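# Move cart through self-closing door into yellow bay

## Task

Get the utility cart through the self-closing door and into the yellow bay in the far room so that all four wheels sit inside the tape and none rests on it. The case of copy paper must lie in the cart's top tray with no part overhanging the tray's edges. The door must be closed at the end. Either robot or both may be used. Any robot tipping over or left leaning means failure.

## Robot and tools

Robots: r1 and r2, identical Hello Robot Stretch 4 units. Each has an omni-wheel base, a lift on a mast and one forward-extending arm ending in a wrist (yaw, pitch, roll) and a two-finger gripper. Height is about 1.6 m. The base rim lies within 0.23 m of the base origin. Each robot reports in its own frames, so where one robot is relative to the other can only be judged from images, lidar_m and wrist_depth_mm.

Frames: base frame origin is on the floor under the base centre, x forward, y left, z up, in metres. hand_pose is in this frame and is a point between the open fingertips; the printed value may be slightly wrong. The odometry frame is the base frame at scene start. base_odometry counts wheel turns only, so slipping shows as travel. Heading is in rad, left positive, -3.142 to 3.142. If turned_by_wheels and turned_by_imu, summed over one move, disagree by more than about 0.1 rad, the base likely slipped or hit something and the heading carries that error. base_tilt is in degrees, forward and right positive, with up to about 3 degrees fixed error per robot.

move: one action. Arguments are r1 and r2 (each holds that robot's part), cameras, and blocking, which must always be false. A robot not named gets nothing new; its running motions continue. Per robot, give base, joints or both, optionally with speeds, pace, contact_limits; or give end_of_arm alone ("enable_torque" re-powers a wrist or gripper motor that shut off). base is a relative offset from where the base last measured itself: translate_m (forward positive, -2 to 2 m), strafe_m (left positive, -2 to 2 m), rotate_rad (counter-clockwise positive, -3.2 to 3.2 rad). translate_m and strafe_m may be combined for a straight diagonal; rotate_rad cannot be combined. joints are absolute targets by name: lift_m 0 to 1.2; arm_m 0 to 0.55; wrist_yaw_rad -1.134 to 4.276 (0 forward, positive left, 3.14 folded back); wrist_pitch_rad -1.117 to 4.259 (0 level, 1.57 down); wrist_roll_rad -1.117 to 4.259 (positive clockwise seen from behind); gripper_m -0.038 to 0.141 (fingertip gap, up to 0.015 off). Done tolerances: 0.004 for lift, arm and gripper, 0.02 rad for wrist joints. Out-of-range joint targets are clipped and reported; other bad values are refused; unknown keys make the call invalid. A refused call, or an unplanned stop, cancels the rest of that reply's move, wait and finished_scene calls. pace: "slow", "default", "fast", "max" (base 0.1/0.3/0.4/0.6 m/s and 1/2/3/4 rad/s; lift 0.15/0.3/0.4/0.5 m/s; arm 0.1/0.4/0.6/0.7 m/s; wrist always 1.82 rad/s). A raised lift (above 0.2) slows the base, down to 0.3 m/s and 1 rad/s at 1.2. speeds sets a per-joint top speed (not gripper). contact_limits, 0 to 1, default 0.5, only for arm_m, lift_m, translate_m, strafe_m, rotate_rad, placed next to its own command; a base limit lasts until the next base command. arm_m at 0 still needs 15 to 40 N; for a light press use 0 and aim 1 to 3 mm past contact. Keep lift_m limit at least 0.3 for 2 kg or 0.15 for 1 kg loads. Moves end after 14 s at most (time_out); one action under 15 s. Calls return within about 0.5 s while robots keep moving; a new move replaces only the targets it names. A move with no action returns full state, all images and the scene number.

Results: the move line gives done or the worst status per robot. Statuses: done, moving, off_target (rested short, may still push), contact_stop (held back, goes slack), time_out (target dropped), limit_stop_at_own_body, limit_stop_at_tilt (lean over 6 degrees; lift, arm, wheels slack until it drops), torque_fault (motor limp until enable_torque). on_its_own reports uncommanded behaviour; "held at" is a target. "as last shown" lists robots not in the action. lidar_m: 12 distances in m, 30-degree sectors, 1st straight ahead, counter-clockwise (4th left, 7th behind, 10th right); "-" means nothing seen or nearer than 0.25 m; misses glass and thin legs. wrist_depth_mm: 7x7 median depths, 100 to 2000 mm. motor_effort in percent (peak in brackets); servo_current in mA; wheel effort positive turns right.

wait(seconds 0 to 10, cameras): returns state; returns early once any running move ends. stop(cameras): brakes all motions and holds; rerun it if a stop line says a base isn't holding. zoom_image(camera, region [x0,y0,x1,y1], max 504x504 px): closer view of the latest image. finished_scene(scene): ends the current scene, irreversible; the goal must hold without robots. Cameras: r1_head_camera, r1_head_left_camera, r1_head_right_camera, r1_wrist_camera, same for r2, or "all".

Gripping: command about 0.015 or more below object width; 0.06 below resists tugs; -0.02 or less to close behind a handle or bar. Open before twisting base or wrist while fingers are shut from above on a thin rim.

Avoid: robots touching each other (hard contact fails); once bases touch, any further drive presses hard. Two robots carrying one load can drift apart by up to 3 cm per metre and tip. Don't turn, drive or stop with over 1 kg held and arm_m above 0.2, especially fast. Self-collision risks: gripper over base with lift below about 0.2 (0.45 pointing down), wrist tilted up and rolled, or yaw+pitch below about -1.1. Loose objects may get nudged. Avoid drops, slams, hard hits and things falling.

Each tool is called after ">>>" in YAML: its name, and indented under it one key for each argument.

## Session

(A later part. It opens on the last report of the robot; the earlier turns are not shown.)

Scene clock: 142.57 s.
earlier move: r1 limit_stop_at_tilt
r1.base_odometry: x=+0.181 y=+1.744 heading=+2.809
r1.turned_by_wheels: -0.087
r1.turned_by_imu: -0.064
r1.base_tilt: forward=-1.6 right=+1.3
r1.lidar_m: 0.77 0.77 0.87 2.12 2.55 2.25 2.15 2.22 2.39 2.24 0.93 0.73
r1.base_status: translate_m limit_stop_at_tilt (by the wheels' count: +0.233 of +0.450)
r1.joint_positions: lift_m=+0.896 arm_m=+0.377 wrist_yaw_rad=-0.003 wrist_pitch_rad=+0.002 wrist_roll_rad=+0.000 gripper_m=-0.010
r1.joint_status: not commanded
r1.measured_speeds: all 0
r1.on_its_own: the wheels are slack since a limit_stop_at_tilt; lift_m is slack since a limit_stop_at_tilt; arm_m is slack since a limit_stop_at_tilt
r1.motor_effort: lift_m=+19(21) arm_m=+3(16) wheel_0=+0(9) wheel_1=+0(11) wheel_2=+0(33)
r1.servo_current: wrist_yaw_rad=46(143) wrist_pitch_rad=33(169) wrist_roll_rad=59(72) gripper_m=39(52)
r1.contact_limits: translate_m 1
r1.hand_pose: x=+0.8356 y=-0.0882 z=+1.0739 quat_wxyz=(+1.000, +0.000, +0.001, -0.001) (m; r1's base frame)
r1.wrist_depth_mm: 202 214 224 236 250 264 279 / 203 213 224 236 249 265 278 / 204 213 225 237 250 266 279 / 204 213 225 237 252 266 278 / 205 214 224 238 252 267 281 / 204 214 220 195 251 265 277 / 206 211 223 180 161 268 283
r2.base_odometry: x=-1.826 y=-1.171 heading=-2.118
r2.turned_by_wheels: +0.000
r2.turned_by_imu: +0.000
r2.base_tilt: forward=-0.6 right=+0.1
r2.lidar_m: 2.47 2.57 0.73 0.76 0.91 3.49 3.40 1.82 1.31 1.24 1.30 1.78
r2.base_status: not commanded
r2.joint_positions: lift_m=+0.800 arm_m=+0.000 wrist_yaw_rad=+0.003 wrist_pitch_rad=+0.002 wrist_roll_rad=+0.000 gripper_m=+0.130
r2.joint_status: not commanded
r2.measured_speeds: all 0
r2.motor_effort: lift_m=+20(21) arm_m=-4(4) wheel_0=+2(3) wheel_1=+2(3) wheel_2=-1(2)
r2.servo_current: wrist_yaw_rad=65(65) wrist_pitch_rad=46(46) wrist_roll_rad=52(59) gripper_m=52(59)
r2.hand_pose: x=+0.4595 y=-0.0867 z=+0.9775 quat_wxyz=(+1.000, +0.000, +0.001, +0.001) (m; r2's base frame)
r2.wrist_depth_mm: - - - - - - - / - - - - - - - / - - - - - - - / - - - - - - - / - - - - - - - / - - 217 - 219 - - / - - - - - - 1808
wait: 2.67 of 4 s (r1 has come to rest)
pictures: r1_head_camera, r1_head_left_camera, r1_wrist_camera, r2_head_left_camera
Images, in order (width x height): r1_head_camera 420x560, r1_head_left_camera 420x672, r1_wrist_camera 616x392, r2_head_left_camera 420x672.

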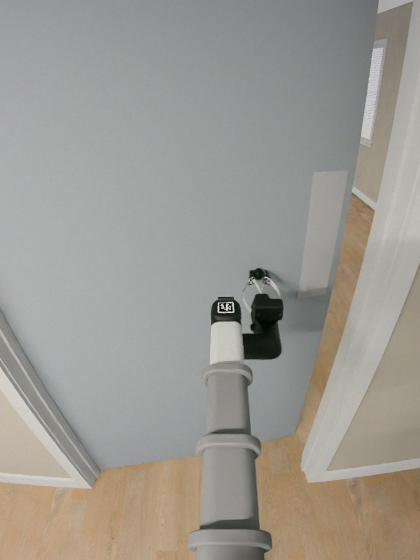

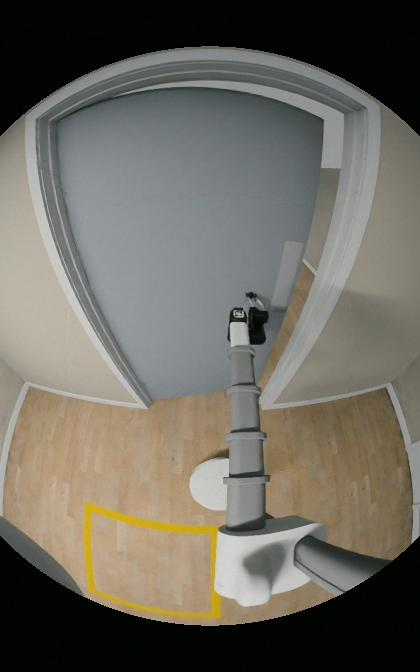

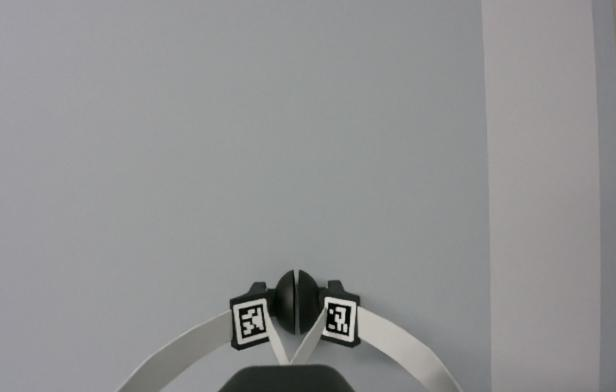

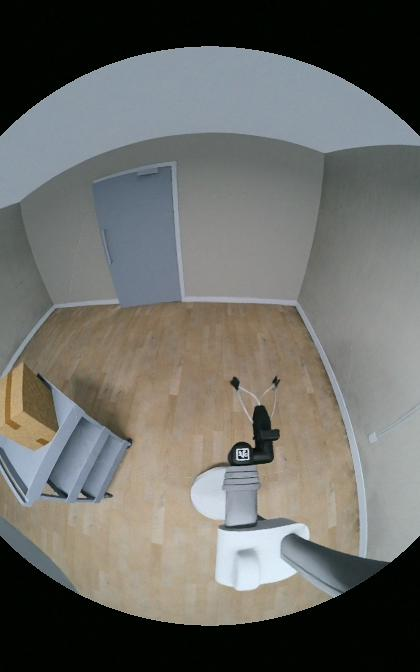

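>>> move:
  blocking: false
  r1: {"base":{"translate_m":-0.2,"strafe_m":-0.08},"joints":{"lift_m":0.3,"arm_m":0.38}}

>>> wait:
  seconds: 2.2

>>> move:
  blocking: false
  r1: {"base":{"rotate_rad":0.1}}

>>> wait:
  seconds: 1.5

>>> move:
  blocking: false
  r1: {"base":{"translate_m":0.6},"contact_limits":{"translate_m":1.0},"pace":"slow"}

>>> wait:
  seconds: 7
  cameras: ["r1_head_camera","r1_head_left_camera","r1_wrist_camera","r2_head_left_camera"]

Scene clock: 163.30 s.
move: r1 moving
r1.base_odometry: x=+0.303 y=+1.695 heading=+2.809
r1.turned_by_wheels: +0.000
r1.turned_by_imu: +0.000
r1.base_tilt: forward=-1.6 right=+1.3
r1.lidar_m: 0.81 0.86 0.99 2.44 2.52 2.16 2.03 2.10 2.42 2.25 1.13 0.86
r1.base_status: translate_m moving; strafe_m moving
r1.joint_positions: lift_m=+0.859 arm_m=+0.380 wrist_yaw_rad=-0.002 wrist_pitch_rad=+0.001 wrist_roll_rad=+0.000 gripper_m=-0.010
r1.joint_status: lift_m moving; arm_m moving
r1.measured_speeds: translate_m=-0.079 strafe_m=-0.098 rotate_rad=-0.001 lift_m=-0.145 arm_m=+0.001 wrist_yaw_rad=+0.019 wrist_pitch_rad=+0.000 wrist_roll_rad=+0.000
r1.motor_effort: lift_m=+12(18) arm_m=+3(10) wheel_0=+2(9) wheel_1=-8(10) wheel_2=+7(8)
r1.servo_current: wrist_yaw_rad=78(78) wrist_pitch_rad=52(52) wrist_roll_rad=52(59) gripper_m=46(52)
r1.hand_pose: x=+0.8390 y=-0.0881 z=+1.0367 quat_wxyz=(+1.000, +0.000, +0.000, -0.001) (m; r1's base frame)
r1.wrist_depth_mm: 229 231 234 235 238 239 241 / 229 232 234 236 237 239 242 / 230 232 234 236 239 240 242 / 231 233 236 236 240 242 243 / 232 233 236 237 241 242 242 / 232 235 235 202 240 242 244 / 232 234 186 184 151 242 245
r2: as last shown
r2.turned_by_imu: +0.001
r2.base_tilt: forward=-0.7 right=+0.1
r2.lidar_m: 2.46 2.58 0.77 0.77 0.91 3.50 3.39 1.83 1.32 1.26 1.32 1.79
r2.motor_effort: lift_m=+20(21) arm_m=-4(4) wheel_0=+2(2) wheel_1=+2(3) wheel_2=-1(2)
r2.servo_current: wrist_yaw_rad=52(52) wrist_pitch_rad=39(46) wrist_roll_rad=52(59) gripper_m=52(59)
r2.wrist_depth_mm: - - - - - - - / - - - - - - - / - - - - - - - / - - - - - - - / - - - - - - - / - - 217 - 220 - - / - - - - - - 1863
pictures: none

Scene clock: 165.50 s.
earlier move: r1 moving
r1.base_odometry: x=+0.395 y=+1.751 heading=+2.809
r1.turned_by_wheels: +0.000
r1.turned_by_imu: -0.001
r1.base_tilt: forward=-1.6 right=+1.3
r1.lidar_m: 0.89 0.90 1.13 2.53 2.63 2.08 1.96 2.04 2.29 2.17 1.25 0.87
r1.base_status: done
r1.joint_positions: lift_m=+0.313 arm_m=+0.380 wrist_yaw_rad=-0.002 wrist_pitch_rad=+0.001 wrist_roll_rad=+0.000 gripper_m=-0.010
r1.joint_status: lift_m moving; arm_m moving
r1.measured_speeds: translate_m=+0.000 strafe_m=+0.000 rotate_rad=+0.000 lift_m=-0.090 arm_m=+0.000 wrist_yaw_rad=+0.000 wrist_pitch_rad=+0.000 wrist_roll_rad=+0.000
r1.motor_effort: lift_m=+12(18) arm_m=+4(10) wheel_0=+2(9) wheel_1=-1(12) wheel_2=+0(8)
r1.servo_current: wrist_yaw_rad=52(78) wrist_pitch_rad=52(52) wrist_roll_rad=46(72) gripper_m=39(52)
r1.hand_pose: x=+0.8390 y=-0.0881 z=+0.4906 quat_wxyz=(+1.000, +0.000, +0.000, -0.001) (m; r1's base frame)
r1.wrist_depth_mm: 297 300 304 310 315 320 287 / 296 301 304 310 314 320 289 / 298 303 309 310 317 320 290 / 298 304 309 314 320 319 291 / 300 303 310 312 320 324 291 / 298 306 306 194 319 322 290 / 300 301 185 180 170 324 291
r2.base_odometry: x=-1.826 y=-1.171 heading=-2.118
r2.turned_by_wheels: +0.000
r2.turned_by_imu: +0.000
r2.base_tilt: forward=-0.7 right=+0.0
r2.lidar_m: 2.47 2.55 0.79 0.75 0.93 3.47 3.42 1.85 1.31 1.25 1.31 1.78
r2.base_status: not commanded
r2.joint_positions: lift_m=+0.800 arm_m=+0.000 wrist_yaw_rad=+0.003 wrist_pitch_rad=+0.002 wrist_roll_rad=+0.000 gripper_m=+0.130
r2.joint_status: not commanded
r2.measured_speeds: all 0
r2.motor_effort: lift_m=+21(21) arm_m=-4(4) wheel_0=+2(2) wheel_1=+2(3) wheel_2=-1(2)
r2.servo_current: wrist_yaw_rad=59(65) wrist_pitch_rad=39(52) wrist_roll_rad=52(59) gripper_m=46(59)
r2.hand_pose: x=+0.4595 y=-0.0867 z=+0.9775 quat_wxyz=(+1.000, +0.000, +0.001, +0.001) (m; r2's base frame)
r2.wrist_depth_mm: - - - - - - - / - - - - - - - / - - - - - - - / - - - - - - - / - - - - - - - / - - 218 - 220 - - / - - - - - - 1808
wait: 2.20 s; no rest
pictures: none

Scene clock: 166.00 s.
earlier move: r1 moving
move: r1 moving
r1.base_odometry: x=+0.395 y=+1.751 heading=+2.909
r1.turned_by_wheels: +0.100
r1.turned_by_imu: +0.100
r1.base_tilt: forward=-1.6 right=+1.3
r1.lidar_m: 0.88 0.96 1.27 2.52 2.64 2.02 1.96 2.10 2.26 2.17 1.11 0.88
r1.base_status: rotate_rad moving
r1.joint_positions: lift_m=+0.301 arm_m=+0.380 wrist_yaw_rad=-0.002 wrist_pitch_rad=+0.001 wrist_roll_rad=+0.000 gripper_m=-0.010
r1.joint_status: lift_m moving; arm_m moving
r1.measured_speeds: all 0
r1.motor_effort: lift_m=+13(13) arm_m=+3(6) wheel_0=+0(7) wheel_1=+0(7) wheel_2=+0(6)
r1.servo_current: wrist_yaw_rad=65(65) wrist_pitch_rad=33(52) wrist_roll_rad=46(46) gripper_m=46(46)
r1.hand_pose: x=+0.8391 y=-0.0880 z=+0.4784 quat_wxyz=(+1.000, +0.000, +0.000, -0.001) (m; r1's base frame)
r1.wrist_depth_mm: 309 304 303 296 293 291 287 / 310 306 304 298 296 290 289 / 310 309 306 298 296 291 289 / 314 307 304 298 297 293 289 / 314 309 306 301 297 294 289 / 315 310 304 194 296 291 291 / 317 310 185 180 170 294 290
r2: as last shown
r2.base_tilt: forward=-0.7 right=+0.1
r2.lidar_m: 2.46 2.57 0.77 0.76 0.91 3.49 3.40 1.83 1.33 1.25 1.32 1.78
r2.servo_current: wrist_yaw_rad=52(59) wrist_pitch_rad=33(46) wrist_roll_rad=39(52) gripper_m=59(59)
r2.wrist_depth_mm: - - - - - - - / - - - - - - - / - - - - - - - / - - - - - - - / - - - - - - - / - - 217 - 219 - - / - - - - - - 1808
pictures: none

Scene clock: 166.23 s.
earlier move: r1 done
r1.base_odometry: x=+0.395 y=+1.751 heading=+2.909
r1.turned_by_wheels: +0.000
r1.turned_by_imu: +0.000
r1.base_tilt: forward=-1.6 right=+1.3
r1.lidar_m: 0.88 0.94 1.24 2.51 2.65 2.02 1.96 2.13 2.22 2.17 1.12 0.89
r1.base_status: done
r1.joint_positions: lift_m=+0.301 arm_m=+0.380 wrist_yaw_rad=-0.002 wrist_pitch_rad=+0.001 wrist_roll_rad=+0.000 gripper_m=-0.010
r1.joint_status: all done
r1.measured_speeds: all 0
r1.motor_effort: lift_m=+12(13) arm_m=+4(6) wheel_0=-1(7) wheel_1=-1(7) wheel_2=+0(6)
r1.servo_current: wrist_yaw_rad=46(65) wrist_pitch_rad=46(52) wrist_roll_rad=59(59) gripper_m=52(52)
r1.hand_pose: x=+0.8391 y=-0.0880 z=+0.4784 quat_wxyz=(+1.000, +0.000, +0.000, -0.001) (m; r1's base frame)
r1.wrist_depth_mm: 309 307 300 297 294 291 287 / 310 307 304 300 296 291 289 / 312 306 303 298 296 291 290 / 312 307 304 298 297 294 289 / 314 309 306 301 297 294 291 / 312 312 304 193 297 296 293 / 315 312 185 180 170 294 291
r2.base_odometry: x=-1.826 y=-1.171 heading=-2.118
r2.turned_by_wheels: +0.000
r2.turned_by_imu: +0.000
r2.base_tilt: forward=-0.7 right=+0.1
r2.lidar_m: 2.45 2.55 0.76 0.77 0.91 3.49 3.39 1.85 1.32 1.26 1.33 1.78
r2.base_status: not commanded
r2.joint_positions: lift_m=+0.800 arm_m=+0.000 wrist_yaw_rad=+0.003 wrist_pitch_rad=+0.002 wrist_roll_rad=+0.000 gripper_m=+0.130
r2.joint_status: not commanded
r2.measured_speeds: all 0
r2.motor_effort: lift_m=+20(21) arm_m=-4(4) wheel_0=+2(2) wheel_1=+2(3) wheel_2=-1(2)
r2.servo_current: wrist_yaw_rad=39(59) wrist_pitch_rad=33(46) wrist_roll_rad=46(52) gripper_m=46(59)
r2.hand_pose: x=+0.4595 y=-0.0867 z=+0.9775 quat_wxyz=(+1.000, +0.000, +0.001, +0.001) (m; r2's base frame)
r2.wrist_depth_mm: - - - - - - - / - - - - - - - / - - - - - - - / - - - - - - - / - - - - - - - / - - 218 - 219 - - / - - - - - - 1808
wait: 0.23 of 1.5 s (r1 has come to rest)
pictures: none

Scene clock: 166.73 s.
move: r1 moving
r1.base_odometry: x=+0.383 y=+1.754 heading=+2.909
r1.turned_by_wheels: +0.000
r1.turned_by_imu: +0.000
r1.base_tilt: forward=-1.6 right=+1.3
r1.lidar_m: 0.87 0.95 1.25 2.54 2.66 2.01 1.97 2.12 2.22 2.19 1.07 0.86
r1.base_status: translate_m moving
r1.joint_positions: lift_m=+0.301 arm_m=+0.380 wrist_yaw_rad=-0.002 wrist_pitch_rad=+0.001 wrist_roll_rad=+0.000 gripper_m=-0.010
r1.joint_status: not commanded
r1.measured_speeds: translate_m=+0.050 strafe_m=+0.000 rotate_rad=+0.001 lift_m=+0.000 arm_m=+0.000 wrist_yaw_rad=+0.000 wrist_pitch_rad=+0.000 wrist_roll_rad=+0.000
r1.motor_effort: lift_m=+13(13) arm_m=+4(4) wheel_0=+2(5) wheel_1=+4(6) wheel_2=-6(7)
r1.servo_current: wrist_yaw_rad=46(52) wrist_pitch_rad=39(52) wrist_roll_rad=33(65) gripper_m=46(46)
r1.contact_limits: translate_m 1
r1.hand_pose: x=+0.8391 y=-0.0880 z=+0.4784 quat_wxyz=(+1.000, +0.000, +0.000, -0.001) (m; r1's base frame)
r1.wrist_depth_mm: 300 297 293 287 285 281 279 / 300 297 293 289 285 282 279 / 300 297 294 290 286 282 278 / 300 298 294 290 287 283 279 / 303 300 294 291 287 283 279 / 303 300 296 195 286 285 281 / 304 301 294 185 170 283 282
r2: as last shown
r2.base_tilt: forward=-0.7 right=+0.0
r2.lidar_m: 2.47 2.58 0.78 0.78 0.92 3.48 3.39 1.83 1.33 1.27 1.33 1.79
r2.motor_effort: lift_m=+21(21) arm_m=-4(4) wheel_0=+2(2) wheel_1=+3(3) wheel_2=-1(1)
r2.servo_current: wrist_yaw_rad=46(65) wrist_pitch_rad=33(46) wrist_roll_rad=46(59) gripper_m=46(59)
r2.wrist_depth_mm: - - - - - - - / - - - - - - - / - - - - - - - / - - - - - - - / - - - - - - - / - - 216 - 220 - - / - - - - - - 1808
pictures: none

Scene clock: 173.53 s.
earlier move: r1 done
r1.base_odometry: x=-0.189 y=+1.890 heading=+2.907
r1.turned_by_wheels: -0.001
r1.turned_by_imu: -0.002
r1.base_tilt: forward=-1.6 right=+1.2
r1.lidar_m: 0.66 0.61 0.63 1.20 2.63 2.62 2.55 2.72 2.29 0.82 0.40 3.34
r1.base_status: done
r1.joint_positions: lift_m=+0.300 arm_m=+0.380 wrist_yaw_rad=-0.010 wrist_pitch_rad=+0.001 wrist_roll_rad=+0.000 gripper_m=-0.010
r1.joint_status: not commanded
r1.measured_speeds: all 0
r1.motor_effort: lift_m=+13(13) arm_m=+9(12) wheel_0=-2(17) wheel_1=+1(14) wheel_2=-17(22)
r1.servo_current: wrist_yaw_rad=59(85) wrist_pitch_rad=33(52) wrist_roll_rad=46(72) gripper_m=39(52)
r1.contact_limits: translate_m 1
r1.hand_pose: x=+0.8379 y=-0.0904 z=+0.4784 quat_wxyz=(+1.000, +0.000, +0.000, -0.005) (m; r1's base frame)
r1.wrist_depth_mm: 158 180 202 237 287 - - / 155 177 204 237 287 - - / 158 177 204 238 287 - - / 156 181 204 240 287 - - / 157 178 204 239 289 - - / 156 179 196 198 185 1708 1661 / 159 175 178 166 266 1078 1182
r2.base_odometry: x=-1.826 y=-1.171 heading=-2.118
r2.turned_by_wheels: +0.000
r2.turned_by_imu: +0.001
r2.base_tilt: forward=-0.7 right=+0.0
r2.lidar_m: 2.46 2.28 0.77 0.77 0.93 3.47 3.40 1.85 1.33 1.24 1.29 1.78
r2.base_status: not commanded
r2.joint_positions: lift_m=+0.800 arm_m=+0.000 wrist_yaw_rad=+0.003 wrist_pitch_rad=+0.002 wrist_roll_rad=+0.000 gripper_m=+0.130
r2.joint_status: not commanded
r2.measured_speeds: all 0
r2.motor_effort: lift_m=+21(21) arm_m=-4(4) wheel_0=+2(2) wheel_1=+2(3) wheel_2=-1(2)
r2.servo_current: wrist_yaw_rad=39(65) wrist_pitch_rad=39(52) wrist_roll_rad=46(65) gripper_m=59(59)
r2.hand_pose: x=+0.4595 y=-0.0867 z=+0.9775 quat_wxyz=(+1.000, +0.000, +0.001, +0.001) (m; r2's base frame)
r2.wrist_depth_mm: - - - - - - - / - - - - - - - / - - - - - - - / - - - - - - - / - - - - - - - / - 197 217 - 220 - - / - - - - - - 1808
wait: 6.80 of 7 s (r1 has come to rest)
pictures: r1_head_camera, r1_head_left_camera, r1_wrist_camera, r2_head_left_camera
Images, in order (width x height): r1_head_camera 420x560, r1_head_left_camera 420x672, r1_wrist_camera 616x392, r2_head_left_camera 420x672.

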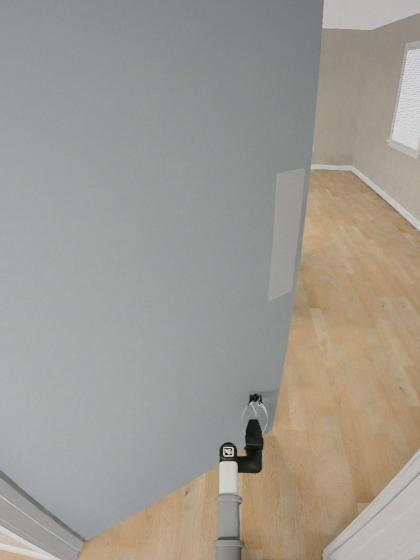

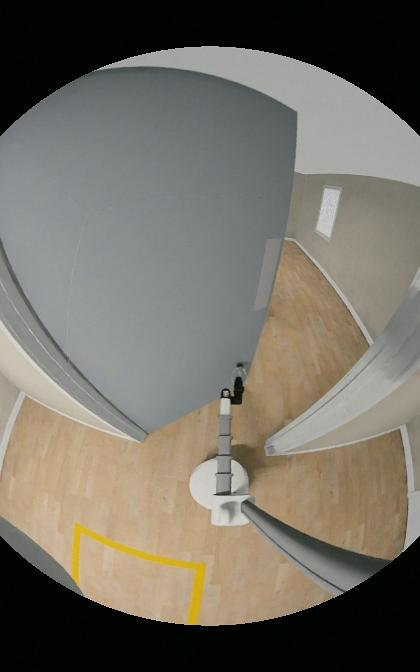

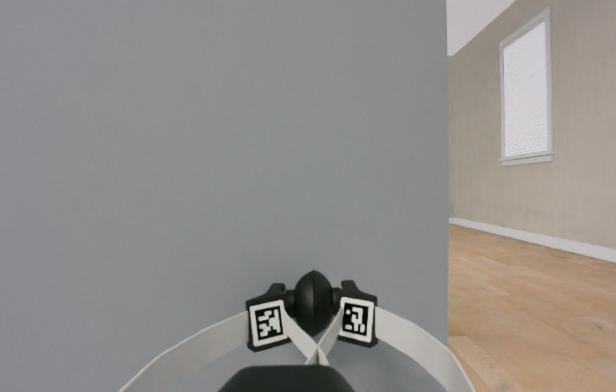

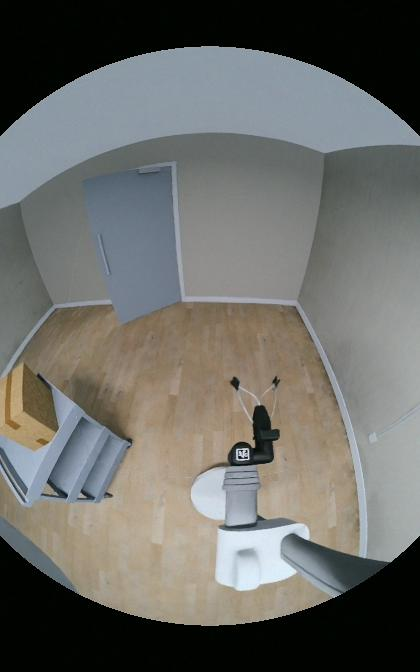

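>>> move:
  blocking: false
  r1: {"base":{"rotate_rad":0.3},"contact_limits":{"rotate_rad":1.0},"pace":"slow"}

>>> wait:
  seconds: 2

>>> move:
  blocking: false
  r1: {"base":{"translate_m":0.2},"contact_limits":{"translate_m":1.0},"pace":"slow"}

>>> wait:
  seconds: 4
  cameras: ["r1_head_camera","r1_head_left_camera","r1_wrist_camera","r2_head_left_camera"]

Scene clock: 181.57 s.
move: r1 moving
r1.base_odometry: x=-0.185 y=+1.890 heading=+3.021
r1.turned_by_wheels: +0.113
r1.turned_by_imu: +0.092
r1.base_tilt: forward=-1.6 right=+1.3
r1.lidar_m: 0.63 0.61 0.67 2.09 2.73 2.59 2.56 2.82 2.27 0.62 0.43 0.89
r1.base_status: rotate_rad moving
r1.joint_positions: lift_m=+0.300 arm_m=+0.379 wrist_yaw_rad=-0.030 wrist_pitch_rad=+0.001 wrist_roll_rad=+0.000 gripper_m=-0.010
r1.joint_status: not commanded
r1.measured_speeds: translate_m=-0.030 strafe_m=-0.001 rotate_rad=+0.401 lift_m=+0.000 arm_m=-0.001 wrist_yaw_rad=-0.004 wrist_pitch_rad=+0.000 wrist_roll_rad=+0.000
r1.motor_effort: lift_m=+13(13) arm_m=+12(12) wheel_0=-26(27) wheel_1=-22(22) wheel_2=-35(36)
r1.servo_current: wrist_yaw_rad=215(215) wrist_pitch_rad=46(46) wrist_roll_rad=46(65) gripper_m=46(46)
r1.contact_limits: rotate_rad 1
r1.hand_pose: x=+0.8358 y=-0.0960 z=+0.4784 quat_wxyz=(+1.000, +0.000, +0.000, -0.015) (m; r1's base frame)
r1.wrist_depth_mm: 144 161 185 215 259 315 - / 142 161 185 215 258 314 - / 143 161 185 215 257 310 - / 148 161 185 214 256 312 - / 143 161 188 214 258 310 - / 142 161 185 182 181 310 1576 / 144 161 140 172 172 291 -
r2: as last shown
r2.turned_by_imu: +0.000
r2.base_tilt: forward=-0.7 right=+0.1
r2.lidar_m: 2.45 2.26 0.78 0.77 0.94 3.47 3.40 1.83 1.31 1.25 1.30 1.80
r2.motor_effort: lift_m=+20(21) arm_m=-4(4) wheel_0=+2(2) wheel_1=+2(2) wheel_2=-1(1)
r2.servo_current: wrist_yaw_rad=39(52) wrist_pitch_rad=46(52) wrist_roll_rad=46(65) gripper_m=52(59)
r2.wrist_depth_mm: - - - - - - - / - - - - - - - / - - - - - - - / - - - - - - - / - - - - - - - / - 196 217 - 219 - - / - - - - - - 1808
pictures: none

Scene clock: 183.57 s.
earlier move: r1 contact_stop
r1.base_odometry: x=-0.073 y=+1.871 heading=+2.646
r1.turned_by_wheels: -0.375
r1.turned_by_imu: -0.411
r1.base_tilt: forward=-1.6 right=+1.3
r1.lidar_m: 0.65 0.60 0.61 0.74 2.52 2.85 2.48 2.47 2.53 2.19 0.72 0.46
r1.base_status: rotate_rad contact_stop
r1.joint_positions: lift_m=+0.300 arm_m=+0.380 wrist_yaw_rad=-0.007 wrist_pitch_rad=+0.001 wrist_roll_rad=+0.000 gripper_m=-0.010
r1.joint_status: not commanded
r1.measured_speeds: translate_m=-0.097 strafe_m=+0.000 rotate_rad=-0.278 lift_m=+0.000 arm_m=+0.000 wrist_yaw_rad=+0.000 wrist_pitch_rad=+0.000 wrist_roll_rad=+0.000
r1.on_its_own: the wheels are slack since a contact_stop
r1.motor_effort: lift_m=+13(13) arm_m=-2(12) wheel_0=+0(27) wheel_1=+0(22) wheel_2=+0(36)
r1.servo_current: wrist_yaw_rad=52(228) wrist_pitch_rad=39(46) wrist_roll_rad=52(72) gripper_m=46(52)
r1.contact_limits: rotate_rad 1
r1.hand_pose: x=+0.8387 y=-0.0894 z=+0.4784 quat_wxyz=(+1.000, +0.000, +0.000, -0.003) (m; r1's base frame)
r1.wrist_depth_mm: 164 184 212 - - - - / 161 183 212 - - - - / 164 184 211 - - - - / 162 184 211 - - - - / 161 184 211 - - - - / 164 183 198 190 1661 1618 1576 / 163 179 183 185 154 1118 1138
r2.base_odometry: x=-1.826 y=-1.171 heading=-2.118
r2.turned_by_wheels: +0.000
r2.turned_by_imu: +0.000
r2.base_tilt: forward=-0.7 right=+0.1
r2.lidar_m: 2.47 2.52 0.77 0.78 0.92 3.48 3.37 1.82 1.33 1.25 1.31 1.76
r2.base_status: not commanded
r2.joint_positions: lift_m=+0.800 arm_m=+0.000 wrist_yaw_rad=+0.003 wrist_pitch_rad=+0.002 wrist_roll_rad=+0.000 gripper_m=+0.130
r2.joint_status: not commanded
r2.measured_speeds: all 0
r2.motor_effort: lift_m=+20(21) arm_m=-4(4) wheel_0=+2(2) wheel_1=+2(2) wheel_2=-1(2)
r2.servo_current: wrist_yaw_rad=59(59) wrist_pitch_rad=39(52) wrist_roll_rad=46(65) gripper_m=52(59)
r2.hand_pose: x=+0.4595 y=-0.0867 z=+0.9775 quat_wxyz=(+1.000, +0.000, +0.001, +0.001) (m; r2's base frame)
r2.wrist_depth_mm: - - - - - - - / - - - - - - - / - - - - - - - / - - - - - - - / - - - - - - - / - - 217 - 219 - - / - - - - - - 1756
wait: 2.00 s; no rest
pictures: none

not run: a stop that you did not command came earlier in this reply.

not run: a stop that you did not command came earlier in this reply.

>>> move:
  blocking: false
  r1: {"base":{"translate_m":-0.45}}

>>> wait:
  seconds: 3

>>> move:
  blocking: false
  r1: {"base":{"rotate_rad":1.0}}

>>> wait:
  seconds: 3

>>> move:
  blocking: false
  r1: {"base":{"translate_m":-0.22,"strafe_m":-0.45}}

>>> wait:
  seconds: 4
  cameras: ["r1_head_camera","r1_head_left_camera","r1_head_right_camera"]

Scene clock: 210.03 s.
earlier move: r1 contact_stop
move: r1 moving
r1.base_odometry: x=-0.010 y=+1.832 heading=+2.492
r1.turned_by_wheels: -0.154
r1.turned_by_imu: -0.155
r1.base_tilt: forward=-1.5 right=+1.3
r1.lidar_m: 0.57 0.54 0.59 0.76 2.49 2.68 2.44 2.39 2.59 2.25 1.19 0.53
r1.base_status: earlier rotate_rad contact_stop (by the wheels' count: -0.416 of +0.300); translate_m moving
r1.joint_positions: lift_m=+0.300 arm_m=+0.380 wrist_yaw_rad=-0.003 wrist_pitch_rad=+0.001 wrist_roll_rad=+0.000 gripper_m=-0.010
r1.joint_status: not commanded
r1.measured_speeds: translate_m=-0.121 strafe_m=+0.000 rotate_rad=-0.004 lift_m=+0.000 arm_m=+0.000 wrist_yaw_rad=+0.000 wrist_pitch_rad=+0.000 wrist_roll_rad=+0.000
r1.motor_effort: lift_m=+13(13) arm_m=-4(4) wheel_0=-4(10) wheel_1=-7(9) wheel_2=+16(17)
r1.servo_current: wrist_yaw_rad=52(72) wrist_pitch_rad=33(46) wrist_roll_rad=39(59) gripper_m=39(52)
r1.hand_pose: x=+0.8391 y=-0.0882 z=+0.4784 quat_wxyz=(+1.000, +0.000, +0.000, -0.001) (m; r1's base frame)
r1.wrist_depth_mm: 108 122 133 - - - - / 109 124 134 - - - - / 111 120 - - - - - / 111 124 - - - - - / 110 122 - - - - - / 110 125 - 193 183 1661 - / 108 122 135 178 1025 1078 -
r2: as last shown
r2.turned_by_imu: +0.001
r2.lidar_m: 2.46 2.55 0.79 0.77 0.92 3.48 3.39 1.81 1.32 1.25 1.30 1.81
r2.motor_effort: lift_m=+20(21) arm_m=-4(4) wheel_0=+2(2) wheel_1=+2(3) wheel_2=-1(2)
r2.servo_current: wrist_yaw_rad=46(65) wrist_pitch_rad=39(39) wrist_roll_rad=46(52) gripper_m=52(59)
r2.wrist_depth_mm: - - - - - - - / - - - - - - - / - - - - - - - / - - - - - - - / - - - - - - - / - - 217 - 220 - - / - - - - - - 1808
pictures: none

Scene clock: 211.33 s.
earlier move: r1 contact_stop
r1.base_odometry: x=+0.025 y=+1.799 heading=+2.522
r1.turned_by_wheels: +0.030
r1.turned_by_imu: +0.020
r1.base_tilt: forward=-1.6 right=+1.3
r1.lidar_m: 0.61 0.59 0.61 0.75 2.47 2.69 2.38 2.35 2.57 2.28 1.23 0.55
r1.base_status: translate_m contact_stop (by the wheels' count: -0.079 of -0.450)
r1.joint_positions: lift_m=+0.300 arm_m=+0.380 wrist_yaw_rad=-0.013 wrist_pitch_rad=+0.002 wrist_roll_rad=+0.000 gripper_m=-0.010
r1.joint_status: not commanded
r1.measured_speeds: all 0
r1.on_its_own: the wheels are slack since a contact_stop
r1.motor_effort: lift_m=+16(16) arm_m=-4(30) wheel_0=+0(10) wheel_1=+0(9) wheel_2=+0(30)
r1.servo_current: wrist_yaw_rad=78(98) wrist_pitch_rad=39(46) wrist_roll_rad=33(65) gripper_m=39(52)
r1.hand_pose: x=+0.8382 y=-0.0911 z=+0.4779 quat_wxyz=(+1.000, +0.000, +0.001, -0.006) (m; r1's base frame)
r1.wrist_depth_mm: 128 149 161 - - - - / 128 142 161 - - - - / 126 142 162 - - - - / 126 140 161 - - - - / 126 142 161 - - - - / 128 142 158 185 183 1808 - / 126 137 140 170 1008 - -
r2.base_odometry: x=-1.826 y=-1.171 heading=-2.118
r2.turned_by_wheels: +0.000
r2.turned_by_imu: +0.000
r2.base_tilt: forward=-0.7 right=+0.1
r2.lidar_m: 2.47 2.55 0.78 0.78 0.95 3.50 3.39 1.86 1.32 1.25 1.31 1.77
r2.base_status: not commanded
r2.joint_positions: lift_m=+0.800 arm_m=+0.000 wrist_yaw_rad=+0.003 wrist_pitch_rad=+0.002 wrist_roll_rad=+0.000 gripper_m=+0.130
r2.joint_status: not commanded
r2.measured_speeds: all 0
r2.motor_effort: lift_m=+20(21) arm_m=-4(4) wheel_0=+2(2) wheel_1=+2(3) wheel_2=-1(2)
r2.servo_current: wrist_yaw_rad=39(65) wrist_pitch_rad=46(46) wrist_roll_rad=46(59) gripper_m=46(59)
r2.hand_pose: x=+0.4595 y=-0.0867 z=+0.9775 quat_wxyz=(+1.000, +0.000, +0.001, +0.001) (m; r2's base frame)
r2.wrist_depth_mm: - - - - - - - / - - - - - - - / - - - - - - - / - - - - - - - / - - - - - - - / - - 217 - 220 - - / - - - - - - 1808
wait: 1.30 of 3 s (r1 has come to rest)
pictures: none

not run: a stop that you did not command came earlier in this reply.

not run: a stop that you did not command came earlier in this reply.

not run: a stop that you did not command came earlier in this reply.

not run: a stop that you did not command came earlier in this reply.

>>> wait:
  seconds: 0.1
  cameras: ["r1_head_camera","r1_head_left_camera","r1_wrist_camera","r2_head_left_camera"]

Scene clock: 213.70 s.
r1.base_odometry: x=+0.025 y=+1.799 heading=+2.522
r1.turned_by_wheels: +0.000
r1.turned_by_imu: +0.000
r1.base_tilt: forward=-1.6 right=+1.3
r1.lidar_m: 0.61 0.59 0.62 0.73 2.48 2.67 2.38 2.35 2.56 2.26 1.18 0.58
r1.base_status: translate_m contact_stop (by the wheels' count: -0.079 of -0.450)
r1.joint_positions: lift_m=+0.300 arm_m=+0.380 wrist_yaw_rad=-0.013 wrist_pitch_rad=+0.002 wrist_roll_rad=+0.000 gripper_m=-0.010
r1.joint_status: not commanded
r1.measured_speeds: all 0
r1.on_its_own: the wheels are slack since a contact_stop
r1.motor_effort: lift_m=+16(16) arm_m=-4(30) wheel_0=+0(10) wheel_1=+0(9) wheel_2=+0(30)
r1.servo_current: wrist_yaw_rad=72(98) wrist_pitch_rad=33(46) wrist_roll_rad=52(65) gripper_m=46(52)
r1.hand_pose: x=+0.8382 y=-0.0911 z=+0.4779 quat_wxyz=(+1.000, +0.000, +0.001, -0.006) (m; r1's base frame)
r1.wrist_depth_mm: 128 150 161 - - - - / 128 142 161 - - - - / 126 142 162 - - - - / 126 140 161 - - - - / 126 142 161 - - - - / 128 142 158 185 182 1863 - / 126 137 139 169 1025 - -
r2.base_odometry: x=-1.826 y=-1.171 heading=-2.118
r2.turned_by_wheels: +0.000
r2.turned_by_imu: +0.000
r2.base_tilt: forward=-0.7 right=+0.1
r2.lidar_m: 2.47 2.55 0.77 0.76 0.92 3.48 3.37 1.84 1.31 1.22 1.31 1.81
r2.base_status: not commanded
r2.joint_positions: lift_m=+0.800 arm_m=+0.000 wrist_yaw_rad=+0.003 wrist_pitch_rad=+0.002 wrist_roll_rad=+0.000 gripper_m=+0.130
r2.joint_status: not commanded
r2.measured_speeds: all 0
r2.motor_effort: lift_m=+21(21) arm_m=-4(4) wheel_0=+2(2) wheel_1=+2(3) wheel_2=-1(2)
r2.servo_current: wrist_yaw_rad=46(65) wrist_pitch_rad=39(46) wrist_roll_rad=52(59) gripper_m=46(59)
r2.hand_pose: x=+0.4595 y=-0.0867 z=+0.9775 quat_wxyz=(+1.000, +0.000, +0.001, +0.001) (m; r2's base frame)
r2.wrist_depth_mm: - - - - - - - / - - - - - - - / - - - - - - - / - - - - - - - / - - - - - - - / - - 218 - 219 - - / - - - - - - 1863
wait: 0.10 s; at rest from the start
pictures: r1_head_camera, r1_head_left_camera, r1_wrist_camera, r2_head_left_camera
Images, in order (width x height): r1_head_camera 420x560, r1_head_left_camera 420x672, r1_wrist_camera 616x392, r2_head_left_camera 420x672.

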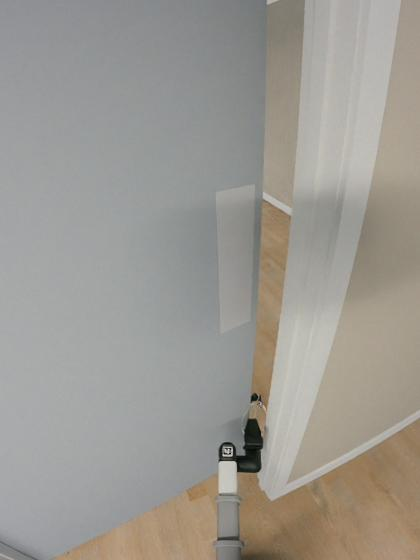

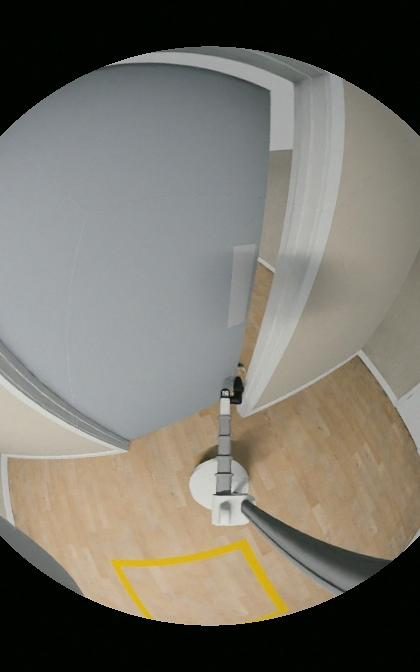

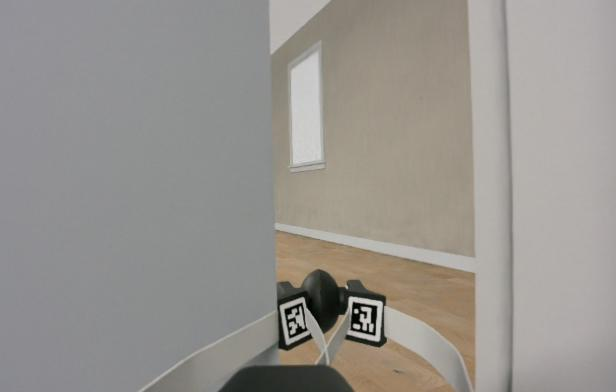

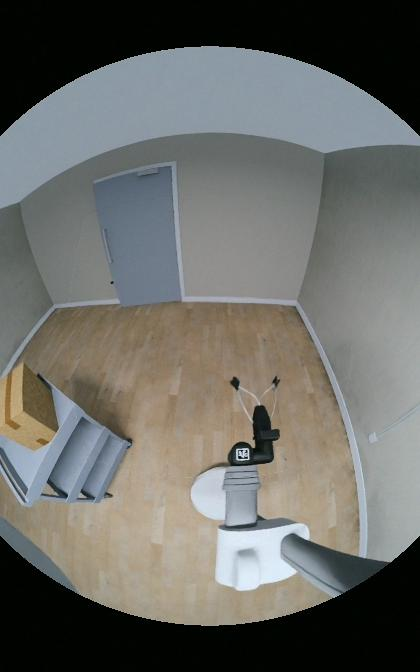

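>>> move:
  blocking: false
  r1: {"base":{"translate_m":-0.42,"strafe_m":0.08},"contact_limits":{"translate_m":0.9},"pace":"slow"}

>>> wait:
  seconds: 5
  cameras: ["r1_head_camera","r1_head_left_camera"]

Scene clock: 220.23 s.
move: r1 moving
r1.base_odometry: x=+0.034 y=+1.791 heading=+2.520
r1.turned_by_wheels: -0.002
r1.turned_by_imu: -0.008
r1.base_tilt: forward=-1.5 right=+1.3
r1.lidar_m: 0.63 0.60 0.61 0.76 2.45 2.66 2.38 2.35 2.54 2.28 1.26 0.58
r1.base_status: translate_m moving; strafe_m moving
r1.joint_positions: lift_m=+0.300 arm_m=+0.381 wrist_yaw_rad=-0.003 wrist_pitch_rad=+0.002 wrist_roll_rad=+0.000 gripper_m=-0.010
r1.joint_status: not commanded
r1.measured_speeds: translate_m=-0.049 strafe_m=+0.007 rotate_rad=-0.003 lift_m=+0.000 arm_m=+0.001 wrist_yaw_rad=+0.000 wrist_pitch_rad=+0.000 wrist_roll_rad=+0.000
r1.motor_effort: lift_m=+16(16) arm_m=-11(11) wheel_0=-24(25) wheel_1=-9(12) wheel_2=+15(15)
r1.servo_current: wrist_yaw_rad=52(78) wrist_pitch_rad=39(46) wrist_roll_rad=46(59) gripper_m=46(46)
r1.contact_limits: translate_m 0.9
r1.hand_pose: x=+0.8396 y=-0.0882 z=+0.4779 quat_wxyz=(+1.000, +0.000, +0.001, -0.001) (m; r1's base frame)
r1.wrist_depth_mm: 127 144 158 - - - - / 127 140 158 - - - - / 125 139 158 - - - - / 127 140 157 - - - - / 125 140 157 211 - - - / 127 140 154 178 182 - - / 124 135 137 158 1138 140 -
r2: as last shown
r2.base_tilt: forward=-0.6 right=+0.1
r2.lidar_m: 2.47 2.56 0.79 0.77 0.91 3.47 3.39 1.85 1.31 1.24 1.30 1.78
r2.motor_effort: lift_m=+21(21) arm_m=-4(4) wheel_0=+2(2) wheel_1=+2(2) wheel_2=-1(2)
r2.servo_current: wrist_yaw_rad=46(59) wrist_pitch_rad=39(46) wrist_roll_rad=33(59) gripper_m=52(59)
r2.wrist_depth_mm: - - - - - - - / - - - - - - - / - - - - - - - / - - - - - - - / - - - - - - - / - - 218 - 219 - - / - - - - - - 1808
pictures: none

Scene clock: 221.97 s.
earlier move: r1 contact_stop
r1.base_odometry: x=+0.023 y=+1.757 heading=+2.555
r1.turned_by_wheels: +0.035
r1.turned_by_imu: -0.128
r1.base_tilt: forward=-1.6 right=+1.3
r1.lidar_m: 0.59 0.52 0.54 0.64 1.53 2.50 2.51 2.43 2.52 2.40 1.61 0.59
r1.base_status: translate_m contact_stop (by the wheels' count: -0.021 of -0.420); strafe_m contact_stop (by the wheels' count: +0.034 of +0.080)
r1.joint_positions: lift_m=+0.300 arm_m=+0.380 wrist_yaw_rad=-0.003 wrist_pitch_rad=+0.002 wrist_roll_rad=+0.000 gripper_m=-0.009
r1.joint_status: not commanded
r1.measured_speeds: all 0
r1.on_its_own: the wheels are slack since a contact_stop
r1.motor_effort: lift_m=+19(19) arm_m=+5(26) wheel_0=-1(28) wheel_1=+0(17) wheel_2=+0(36)
r1.servo_current: wrist_yaw_rad=59(150) wrist_pitch_rad=46(52) wrist_roll_rad=46(72) gripper_m=52(52)
r1.contact_limits: translate_m 0.9
r1.hand_pose: x=+0.8389 y=-0.0884 z=+0.4775 quat_wxyz=(+1.000, +0.000, +0.001, -0.002) (m; r1's base frame)
r1.wrist_depth_mm: - 134 153 - - - - / 119 134 153 - - - - / 121 137 157 - - - - / 117 135 153 - - - - / 114 134 153 - - - - / 118 134 153 195 184 1756 - / 118 128 147 177 178 - -
r2.base_odometry: x=-1.826 y=-1.171 heading=-2.118
r2.turned_by_wheels: +0.000
r2.turned_by_imu: +0.000
r2.base_tilt: forward=-0.7 right=+0.0
r2.lidar_m: 2.47 2.57 0.78 0.76 0.93 3.50 3.39 1.85 1.31 1.26 1.32 1.79
r2.base_status: not commanded
r2.joint_positions: lift_m=+0.800 arm_m=+0.000 wrist_yaw_rad=+0.003 wrist_pitch_rad=+0.002 wrist_roll_rad=+0.000 gripper_m=+0.130
r2.joint_status: not commanded
r2.measured_speeds: all 0
r2.motor_effort: lift_m=+21(21) arm_m=-4(4) wheel_0=+2(2) wheel_1=+2(3) wheel_2=-1(2)
r2.servo_current: wrist_yaw_rad=46(59) wrist_pitch_rad=39(46) wrist_roll_rad=39(65) gripper_m=52(59)
r2.hand_pose: x=+0.4595 y=-0.0867 z=+0.9775 quat_wxyz=(+1.000, +0.000, +0.001, +0.001) (m; r2's base frame)
r2.wrist_depth_mm: - - - - - - - / - - - - - - - / - - - - - - - / - - - - - - - / - - - - - - - / - - 217 - 220 - - / - - - - - - 1863
wait: 1.73 of 5 s (r1 has come to rest)
pictures: r1_head_camera, r1_head_left_camera
Images, in order (width x height): r1_head_camera 420x560, r1_head_left_camera 420x672.

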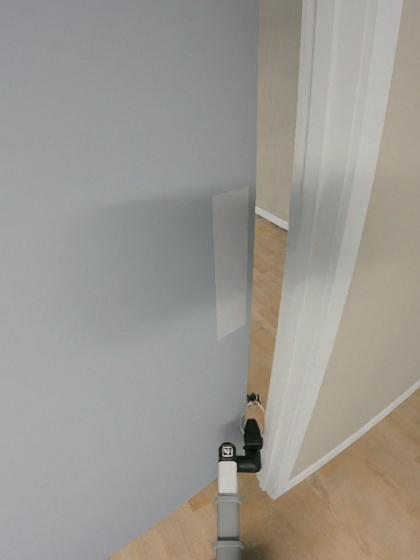

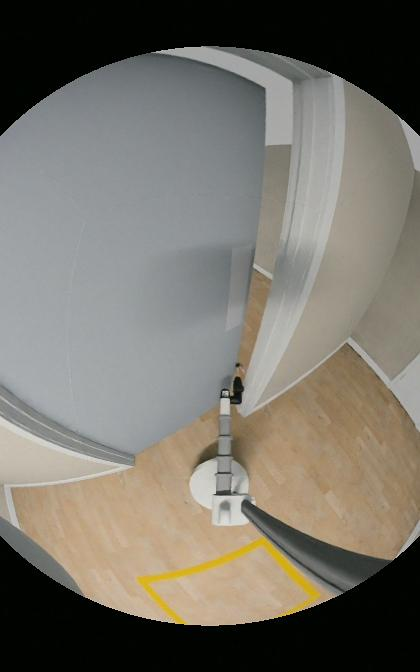

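>>> move:
  blocking: false
  r1: {"base":{"strafe_m":0.25,"translate_m":0.08},"contact_limits":{"strafe_m":1.0},"pace":"slow"}

>>> wait:
  seconds: 4
  cameras: ["r1_head_camera","r1_head_left_camera","r2_head_left_camera"]

Scene clock: 234.37 s.
move: r1 moving
r1.base_odometry: x=+0.013 y=+1.749 heading=+2.552
r1.turned_by_wheels: -0.003
r1.turned_by_imu: -0.003
r1.base_tilt: forward=-1.5 right=+1.3
r1.lidar_m: 0.57 0.48 0.53 0.66 1.49 2.50 2.52 2.43 2.51 2.41 1.61 0.60
r1.base_status: translate_m moving; strafe_m moving
r1.joint_positions: lift_m=+0.300 arm_m=+0.380 wrist_yaw_rad=-0.008 wrist_pitch_rad=+0.002 wrist_roll_rad=+0.000 gripper_m=-0.009
r1.joint_status: not commanded
r1.measured_speeds: translate_m=+0.014 strafe_m=+0.048 rotate_rad=-0.010 lift_m=+0.000 arm_m=+0.000 wrist_yaw_rad=-0.044 wrist_pitch_rad=+0.000 wrist_roll_rad=+0.000
r1.motor_effort: lift_m=+19(19) arm_m=+5(5) wheel_0=-17(17) wheel_1=+0(7) wheel_2=-13(13)
r1.servo_current: wrist_yaw_rad=65(65) wrist_pitch_rad=52(52) wrist_roll_rad=39(52) gripper_m=46(52)
r1.contact_limits: strafe_m 1
r1.hand_pose: x=+0.8385 y=-0.0897 z=+0.4775 quat_wxyz=(+1.000, +0.000, +0.001, -0.004) (m; r1's base frame)
r1.wrist_depth_mm: - 134 151 - - - - / 116 135 151 - - - - / 119 138 151 - - - - / 114 132 151 - - - - / 112 131 150 - - - - / 116 131 151 191 184 1756 - / 113 128 145 186 991 - -
r2: as last shown
r2.base_tilt: forward=-0.6 right=+0.0
r2.lidar_m: 2.45 2.55 0.78 0.77 0.92 3.50 3.38 1.86 1.32 1.26 1.31 1.79
r2.motor_effort: lift_m=+21(21) arm_m=-4(4) wheel_0=+2(2) wheel_1=+2(2) wheel_2=-1(1)
r2.servo_current: wrist_yaw_rad=39(52) wrist_pitch_rad=39(46) wrist_roll_rad=46(52) gripper_m=46(52)
r2.wrist_depth_mm: - - - - - - - / - - - - - - - / - - - - - - - / - - - - - - - / - - - - - - - / - - 217 - 220 - - / - - - - - - 1808
pictures: none

Scene clock: 237.77 s.
earlier move: r1 done
r1.base_odometry: x=-0.183 y=+1.595 heading=+2.549
r1.turned_by_wheels: -0.003
r1.turned_by_imu: -0.112
r1.base_tilt: forward=-1.5 right=+1.3
r1.lidar_m: 0.47 0.36 0.34 0.40 0.50 2.32 2.85 2.63 2.64 2.62 1.42 0.61
r1.base_status: done
r1.joint_positions: lift_m=+0.300 arm_m=+0.380 wrist_yaw_rad=-0.020 wrist_pitch_rad=+0.002 wrist_roll_rad=+0.000 gripper_m=-0.009
r1.joint_status: not commanded
r1.measured_speeds: all 0
r1.motor_effort: lift_m=+19(19) arm_m=-4(5) wheel_0=-36(38) wheel_1=-12(13) wheel_2=-24(29)
r1.servo_current: wrist_yaw_rad=98(143) wrist_pitch_rad=46(52) wrist_roll_rad=39(65) gripper_m=52(59)
r1.contact_limits: strafe_m 1
r1.hand_pose: x=+0.8375 y=-0.0932 z=+0.4775 quat_wxyz=(+1.000, +0.000, +0.001, -0.010) (m; r1's base frame)
r1.wrist_depth_mm: - 110 140 - - - - / - 110 141 - - - - / - 104 146 - - - - / - 118 146 - - - - / - 114 146 208 - - - / - 110 151 181 181 1661 1464 / - 110 134 160 1060 147 1182
r2.base_odometry: x=-1.826 y=-1.171 heading=-2.118
r2.turned_by_wheels: +0.000
r2.turned_by_imu: +0.000
r2.base_tilt: forward=-0.7 right=+0.1
r2.lidar_m: 2.46 2.53 0.77 0.78 0.92 3.49 3.40 1.84 1.33 1.25 1.31 1.80
r2.base_status: not commanded
r2.joint_positions: lift_m=+0.800 arm_m=+0.000 wrist_yaw_rad=+0.003 wrist_pitch_rad=+0.002 wrist_roll_rad=+0.000 gripper_m=+0.130
r2.joint_status: not commanded
r2.measured_speeds: all 0
r2.motor_effort: lift_m=+21(21) arm_m=-4(4) wheel_0=+2(2) wheel_1=+2(3) wheel_2=-1(2)
r2.servo_current: wrist_yaw_rad=46(59) wrist_pitch_rad=46(52) wrist_roll_rad=39(65) gripper_m=46(59)
r2.hand_pose: x=+0.4595 y=-0.0867 z=+0.9775 quat_wxyz=(+1.000, +0.000, +0.001, +0.001) (m; r2's base frame)
r2.wrist_depth_mm: - - - - - - - / - - - - - - - / - - - - - - - / - - - - - - - / - - - - - - - / - - 216 - 220 - - / - - - - - - 1863
wait: 3.40 of 4 s (r1 has come to rest)
pictures: r1_head_camera, r1_head_left_camera, r2_head_left_camera
Images, in order (width x height): r1_head_camera 420x560, r1_head_left_camera 420x672, r2_head_left_camera 420x672.

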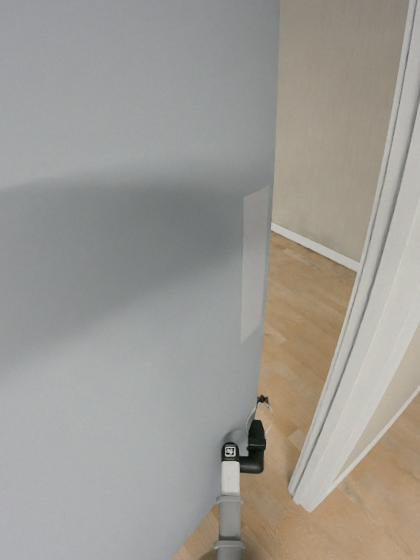

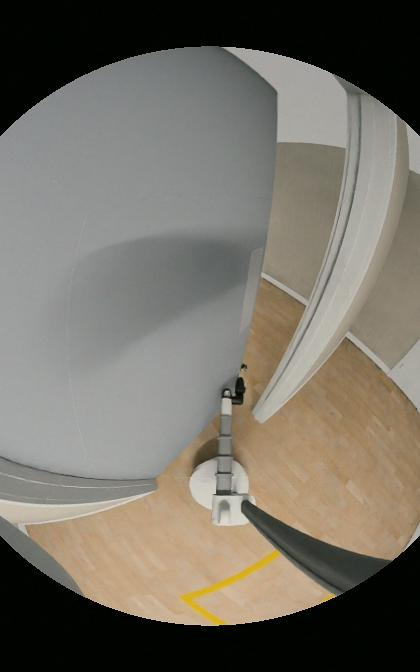

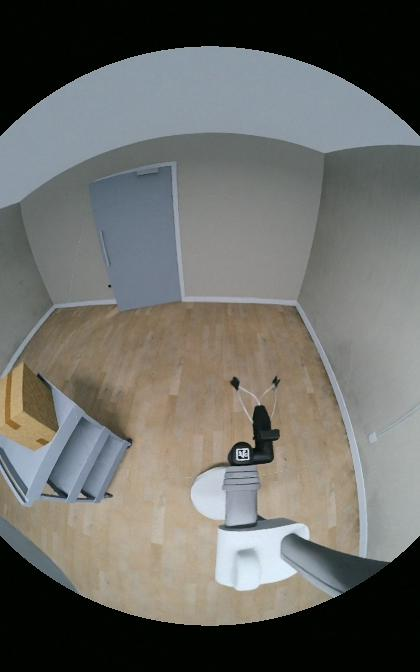

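>>> move:
  blocking: false
  r1: {"base":{"strafe_m":0.08,"translate_m":0.3},"contact_limits":{"strafe_m":1.0},"pace":"slow"}

>>> wait:
  seconds: 4.5
  cameras: ["r1_head_camera","r1_head_left_camera","r2_head_left_camera"]

Scene clock: 245.47 s.
move: r1 moving
r1.base_odometry: x=-0.195 y=+1.599 heading=+2.546
r1.turned_by_wheels: -0.003
r1.turned_by_imu: -0.003
r1.base_tilt: forward=-1.6 right=+1.3
r1.lidar_m: 0.47 0.36 0.35 0.39 0.46 2.30 2.87 2.63 2.67 2.63 1.37 0.59
r1.base_status: translate_m moving; strafe_m moving
r1.joint_positions: lift_m=+0.300 arm_m=+0.380 wrist_yaw_rad=-0.020 wrist_pitch_rad=+0.002 wrist_roll_rad=+0.000 gripper_m=-0.009
r1.joint_status: not commanded
r1.measured_speeds: translate_m=+0.049 strafe_m=+0.013 rotate_rad=+0.007 lift_m=+0.000 arm_m=+0.000 wrist_yaw_rad=+0.000 wrist_pitch_rad=+0.000 wrist_roll_rad=+0.000
r1.motor_effort: lift_m=+19(19) arm_m=+4(4) wheel_0=-14(34) wheel_1=-4(12) wheel_2=-26(28)
r1.servo_current: wrist_yaw_rad=98(137) wrist_pitch_rad=39(46) wrist_roll_rad=46(65) gripper_m=46(59)
r1.contact_limits: strafe_m 1
r1.hand_pose: x=+0.8374 y=-0.0932 z=+0.4775 quat_wxyz=(+1.000, +0.000, +0.001, -0.010) (m; r1's base frame)
r1.wrist_depth_mm: - 123 153 - - - - / - 120 153 - - - - / - 116 153 - - - - / - 127 152 - - - - / - 119 151 - - - - / 105 118 153 189 182 1618 1430 / - 118 145 177 1008 135 1138
r2: as last shown
r2.lidar_m: 2.46 2.52 0.77 0.76 0.94 3.50 3.41 1.84 1.29 1.26 1.33 1.78
r2.motor_effort: lift_m=+21(21) arm_m=-4(4) wheel_0=+2(2) wheel_1=+2(2) wheel_2=-1(1)
r2.servo_current: wrist_yaw_rad=46(59) wrist_pitch_rad=46(46) wrist_roll_rad=52(52) gripper_m=52(59)
r2.wrist_depth_mm: - - - - - - - / - - - - - - - / - - - - - - - / - - - - - - - / - - - - - - - / - - 218 - 219 - - / - - - - - - 1808
pictures: none

Scene clock: 249.33 s.
earlier move: r1 done
r1.base_odometry: x=-0.476 y=+1.697 heading=+2.548
r1.turned_by_wheels: +0.001
r1.turned_by_imu: -0.013
r1.base_tilt: forward=-1.6 right=+1.3
r1.lidar_m: 0.39 0.25 0.25 0.25 0.29 0.53 3.07 2.90 2.93 2.49 0.43 2.34
r1.base_status: done
r1.joint_positions: lift_m=+0.300 arm_m=+0.380 wrist_yaw_rad=-0.002 wrist_pitch_rad=+0.002 wrist_roll_rad=+0.000 gripper_m=-0.009
r1.joint_status: not commanded
r1.measured_speeds: all 0
r1.motor_effort: lift_m=+19(19) arm_m=+4(4) wheel_0=-9(34) wheel_1=+2(12) wheel_2=-15(28)
r1.servo_current: wrist_yaw_rad=52(137) wrist_pitch_rad=52(52) wrist_roll_rad=52(72) gripper_m=46(59)
r1.contact_limits: strafe_m 1
r1.hand_pose: x=+0.8391 y=-0.0881 z=+0.4775 quat_wxyz=(+1.000, +0.000, +0.001, -0.001) (m; r1's base frame)
r1.wrist_depth_mm: - - - - - - - / - - - - - - - / - - - - - - - / - - - - - - - / - - - - - - - / 1756 1756 1661 194 1708 1618 1430 / 1229 1205 180 180 153 1160 1160
r2.base_odometry: x=-1.826 y=-1.171 heading=-2.118
r2.turned_by_wheels: +0.000
r2.turned_by_imu: +0.001
r2.base_tilt: forward=-0.7 right=+0.0
r2.lidar_m: 2.46 2.44 0.76 0.77 0.90 3.50 3.39 1.83 1.32 1.26 1.32 1.81
r2.base_status: not commanded
r2.joint_positions: lift_m=+0.800 arm_m=+0.000 wrist_yaw_rad=+0.003 wrist_pitch_rad=+0.002 wrist_roll_rad=+0.000 gripper_m=+0.130
r2.joint_status: not commanded
r2.measured_speeds: all 0
r2.motor_effort: lift_m=+21(21) arm_m=-4(4) wheel_0=+2(2) wheel_1=+2(3) wheel_2=-1(2)
r2.servo_current: wrist_yaw_rad=52(59) wrist_pitch_rad=46(46) wrist_roll_rad=33(65) gripper_m=59(59)
r2.hand_pose: x=+0.4595 y=-0.0867 z=+0.9775 quat_wxyz=(+1.000, +0.000, +0.001, +0.001) (m; r2's base frame)
r2.wrist_depth_mm: - - - - - - - / - - - - - - - / - - - - - - - / - - - - - - - / - - - - - - - / - - 216 - 220 - - / - - - - - - 1863
wait: 3.87 of 4.5 s (r1 has come to rest)
pictures: r1_head_camera, r1_head_left_camera, r2_head_left_camera
Images, in order (width x height): r1_head_camera 420x560, r1_head_left_camera 420x672, r2_head_left_camera 420x672.

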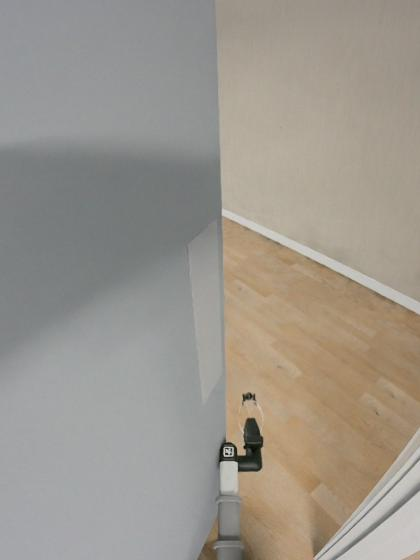

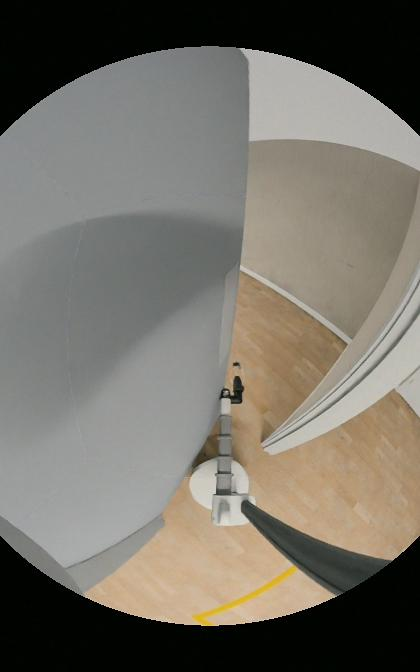

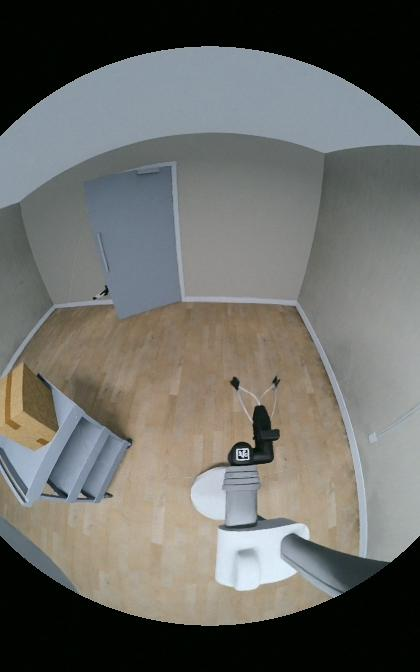

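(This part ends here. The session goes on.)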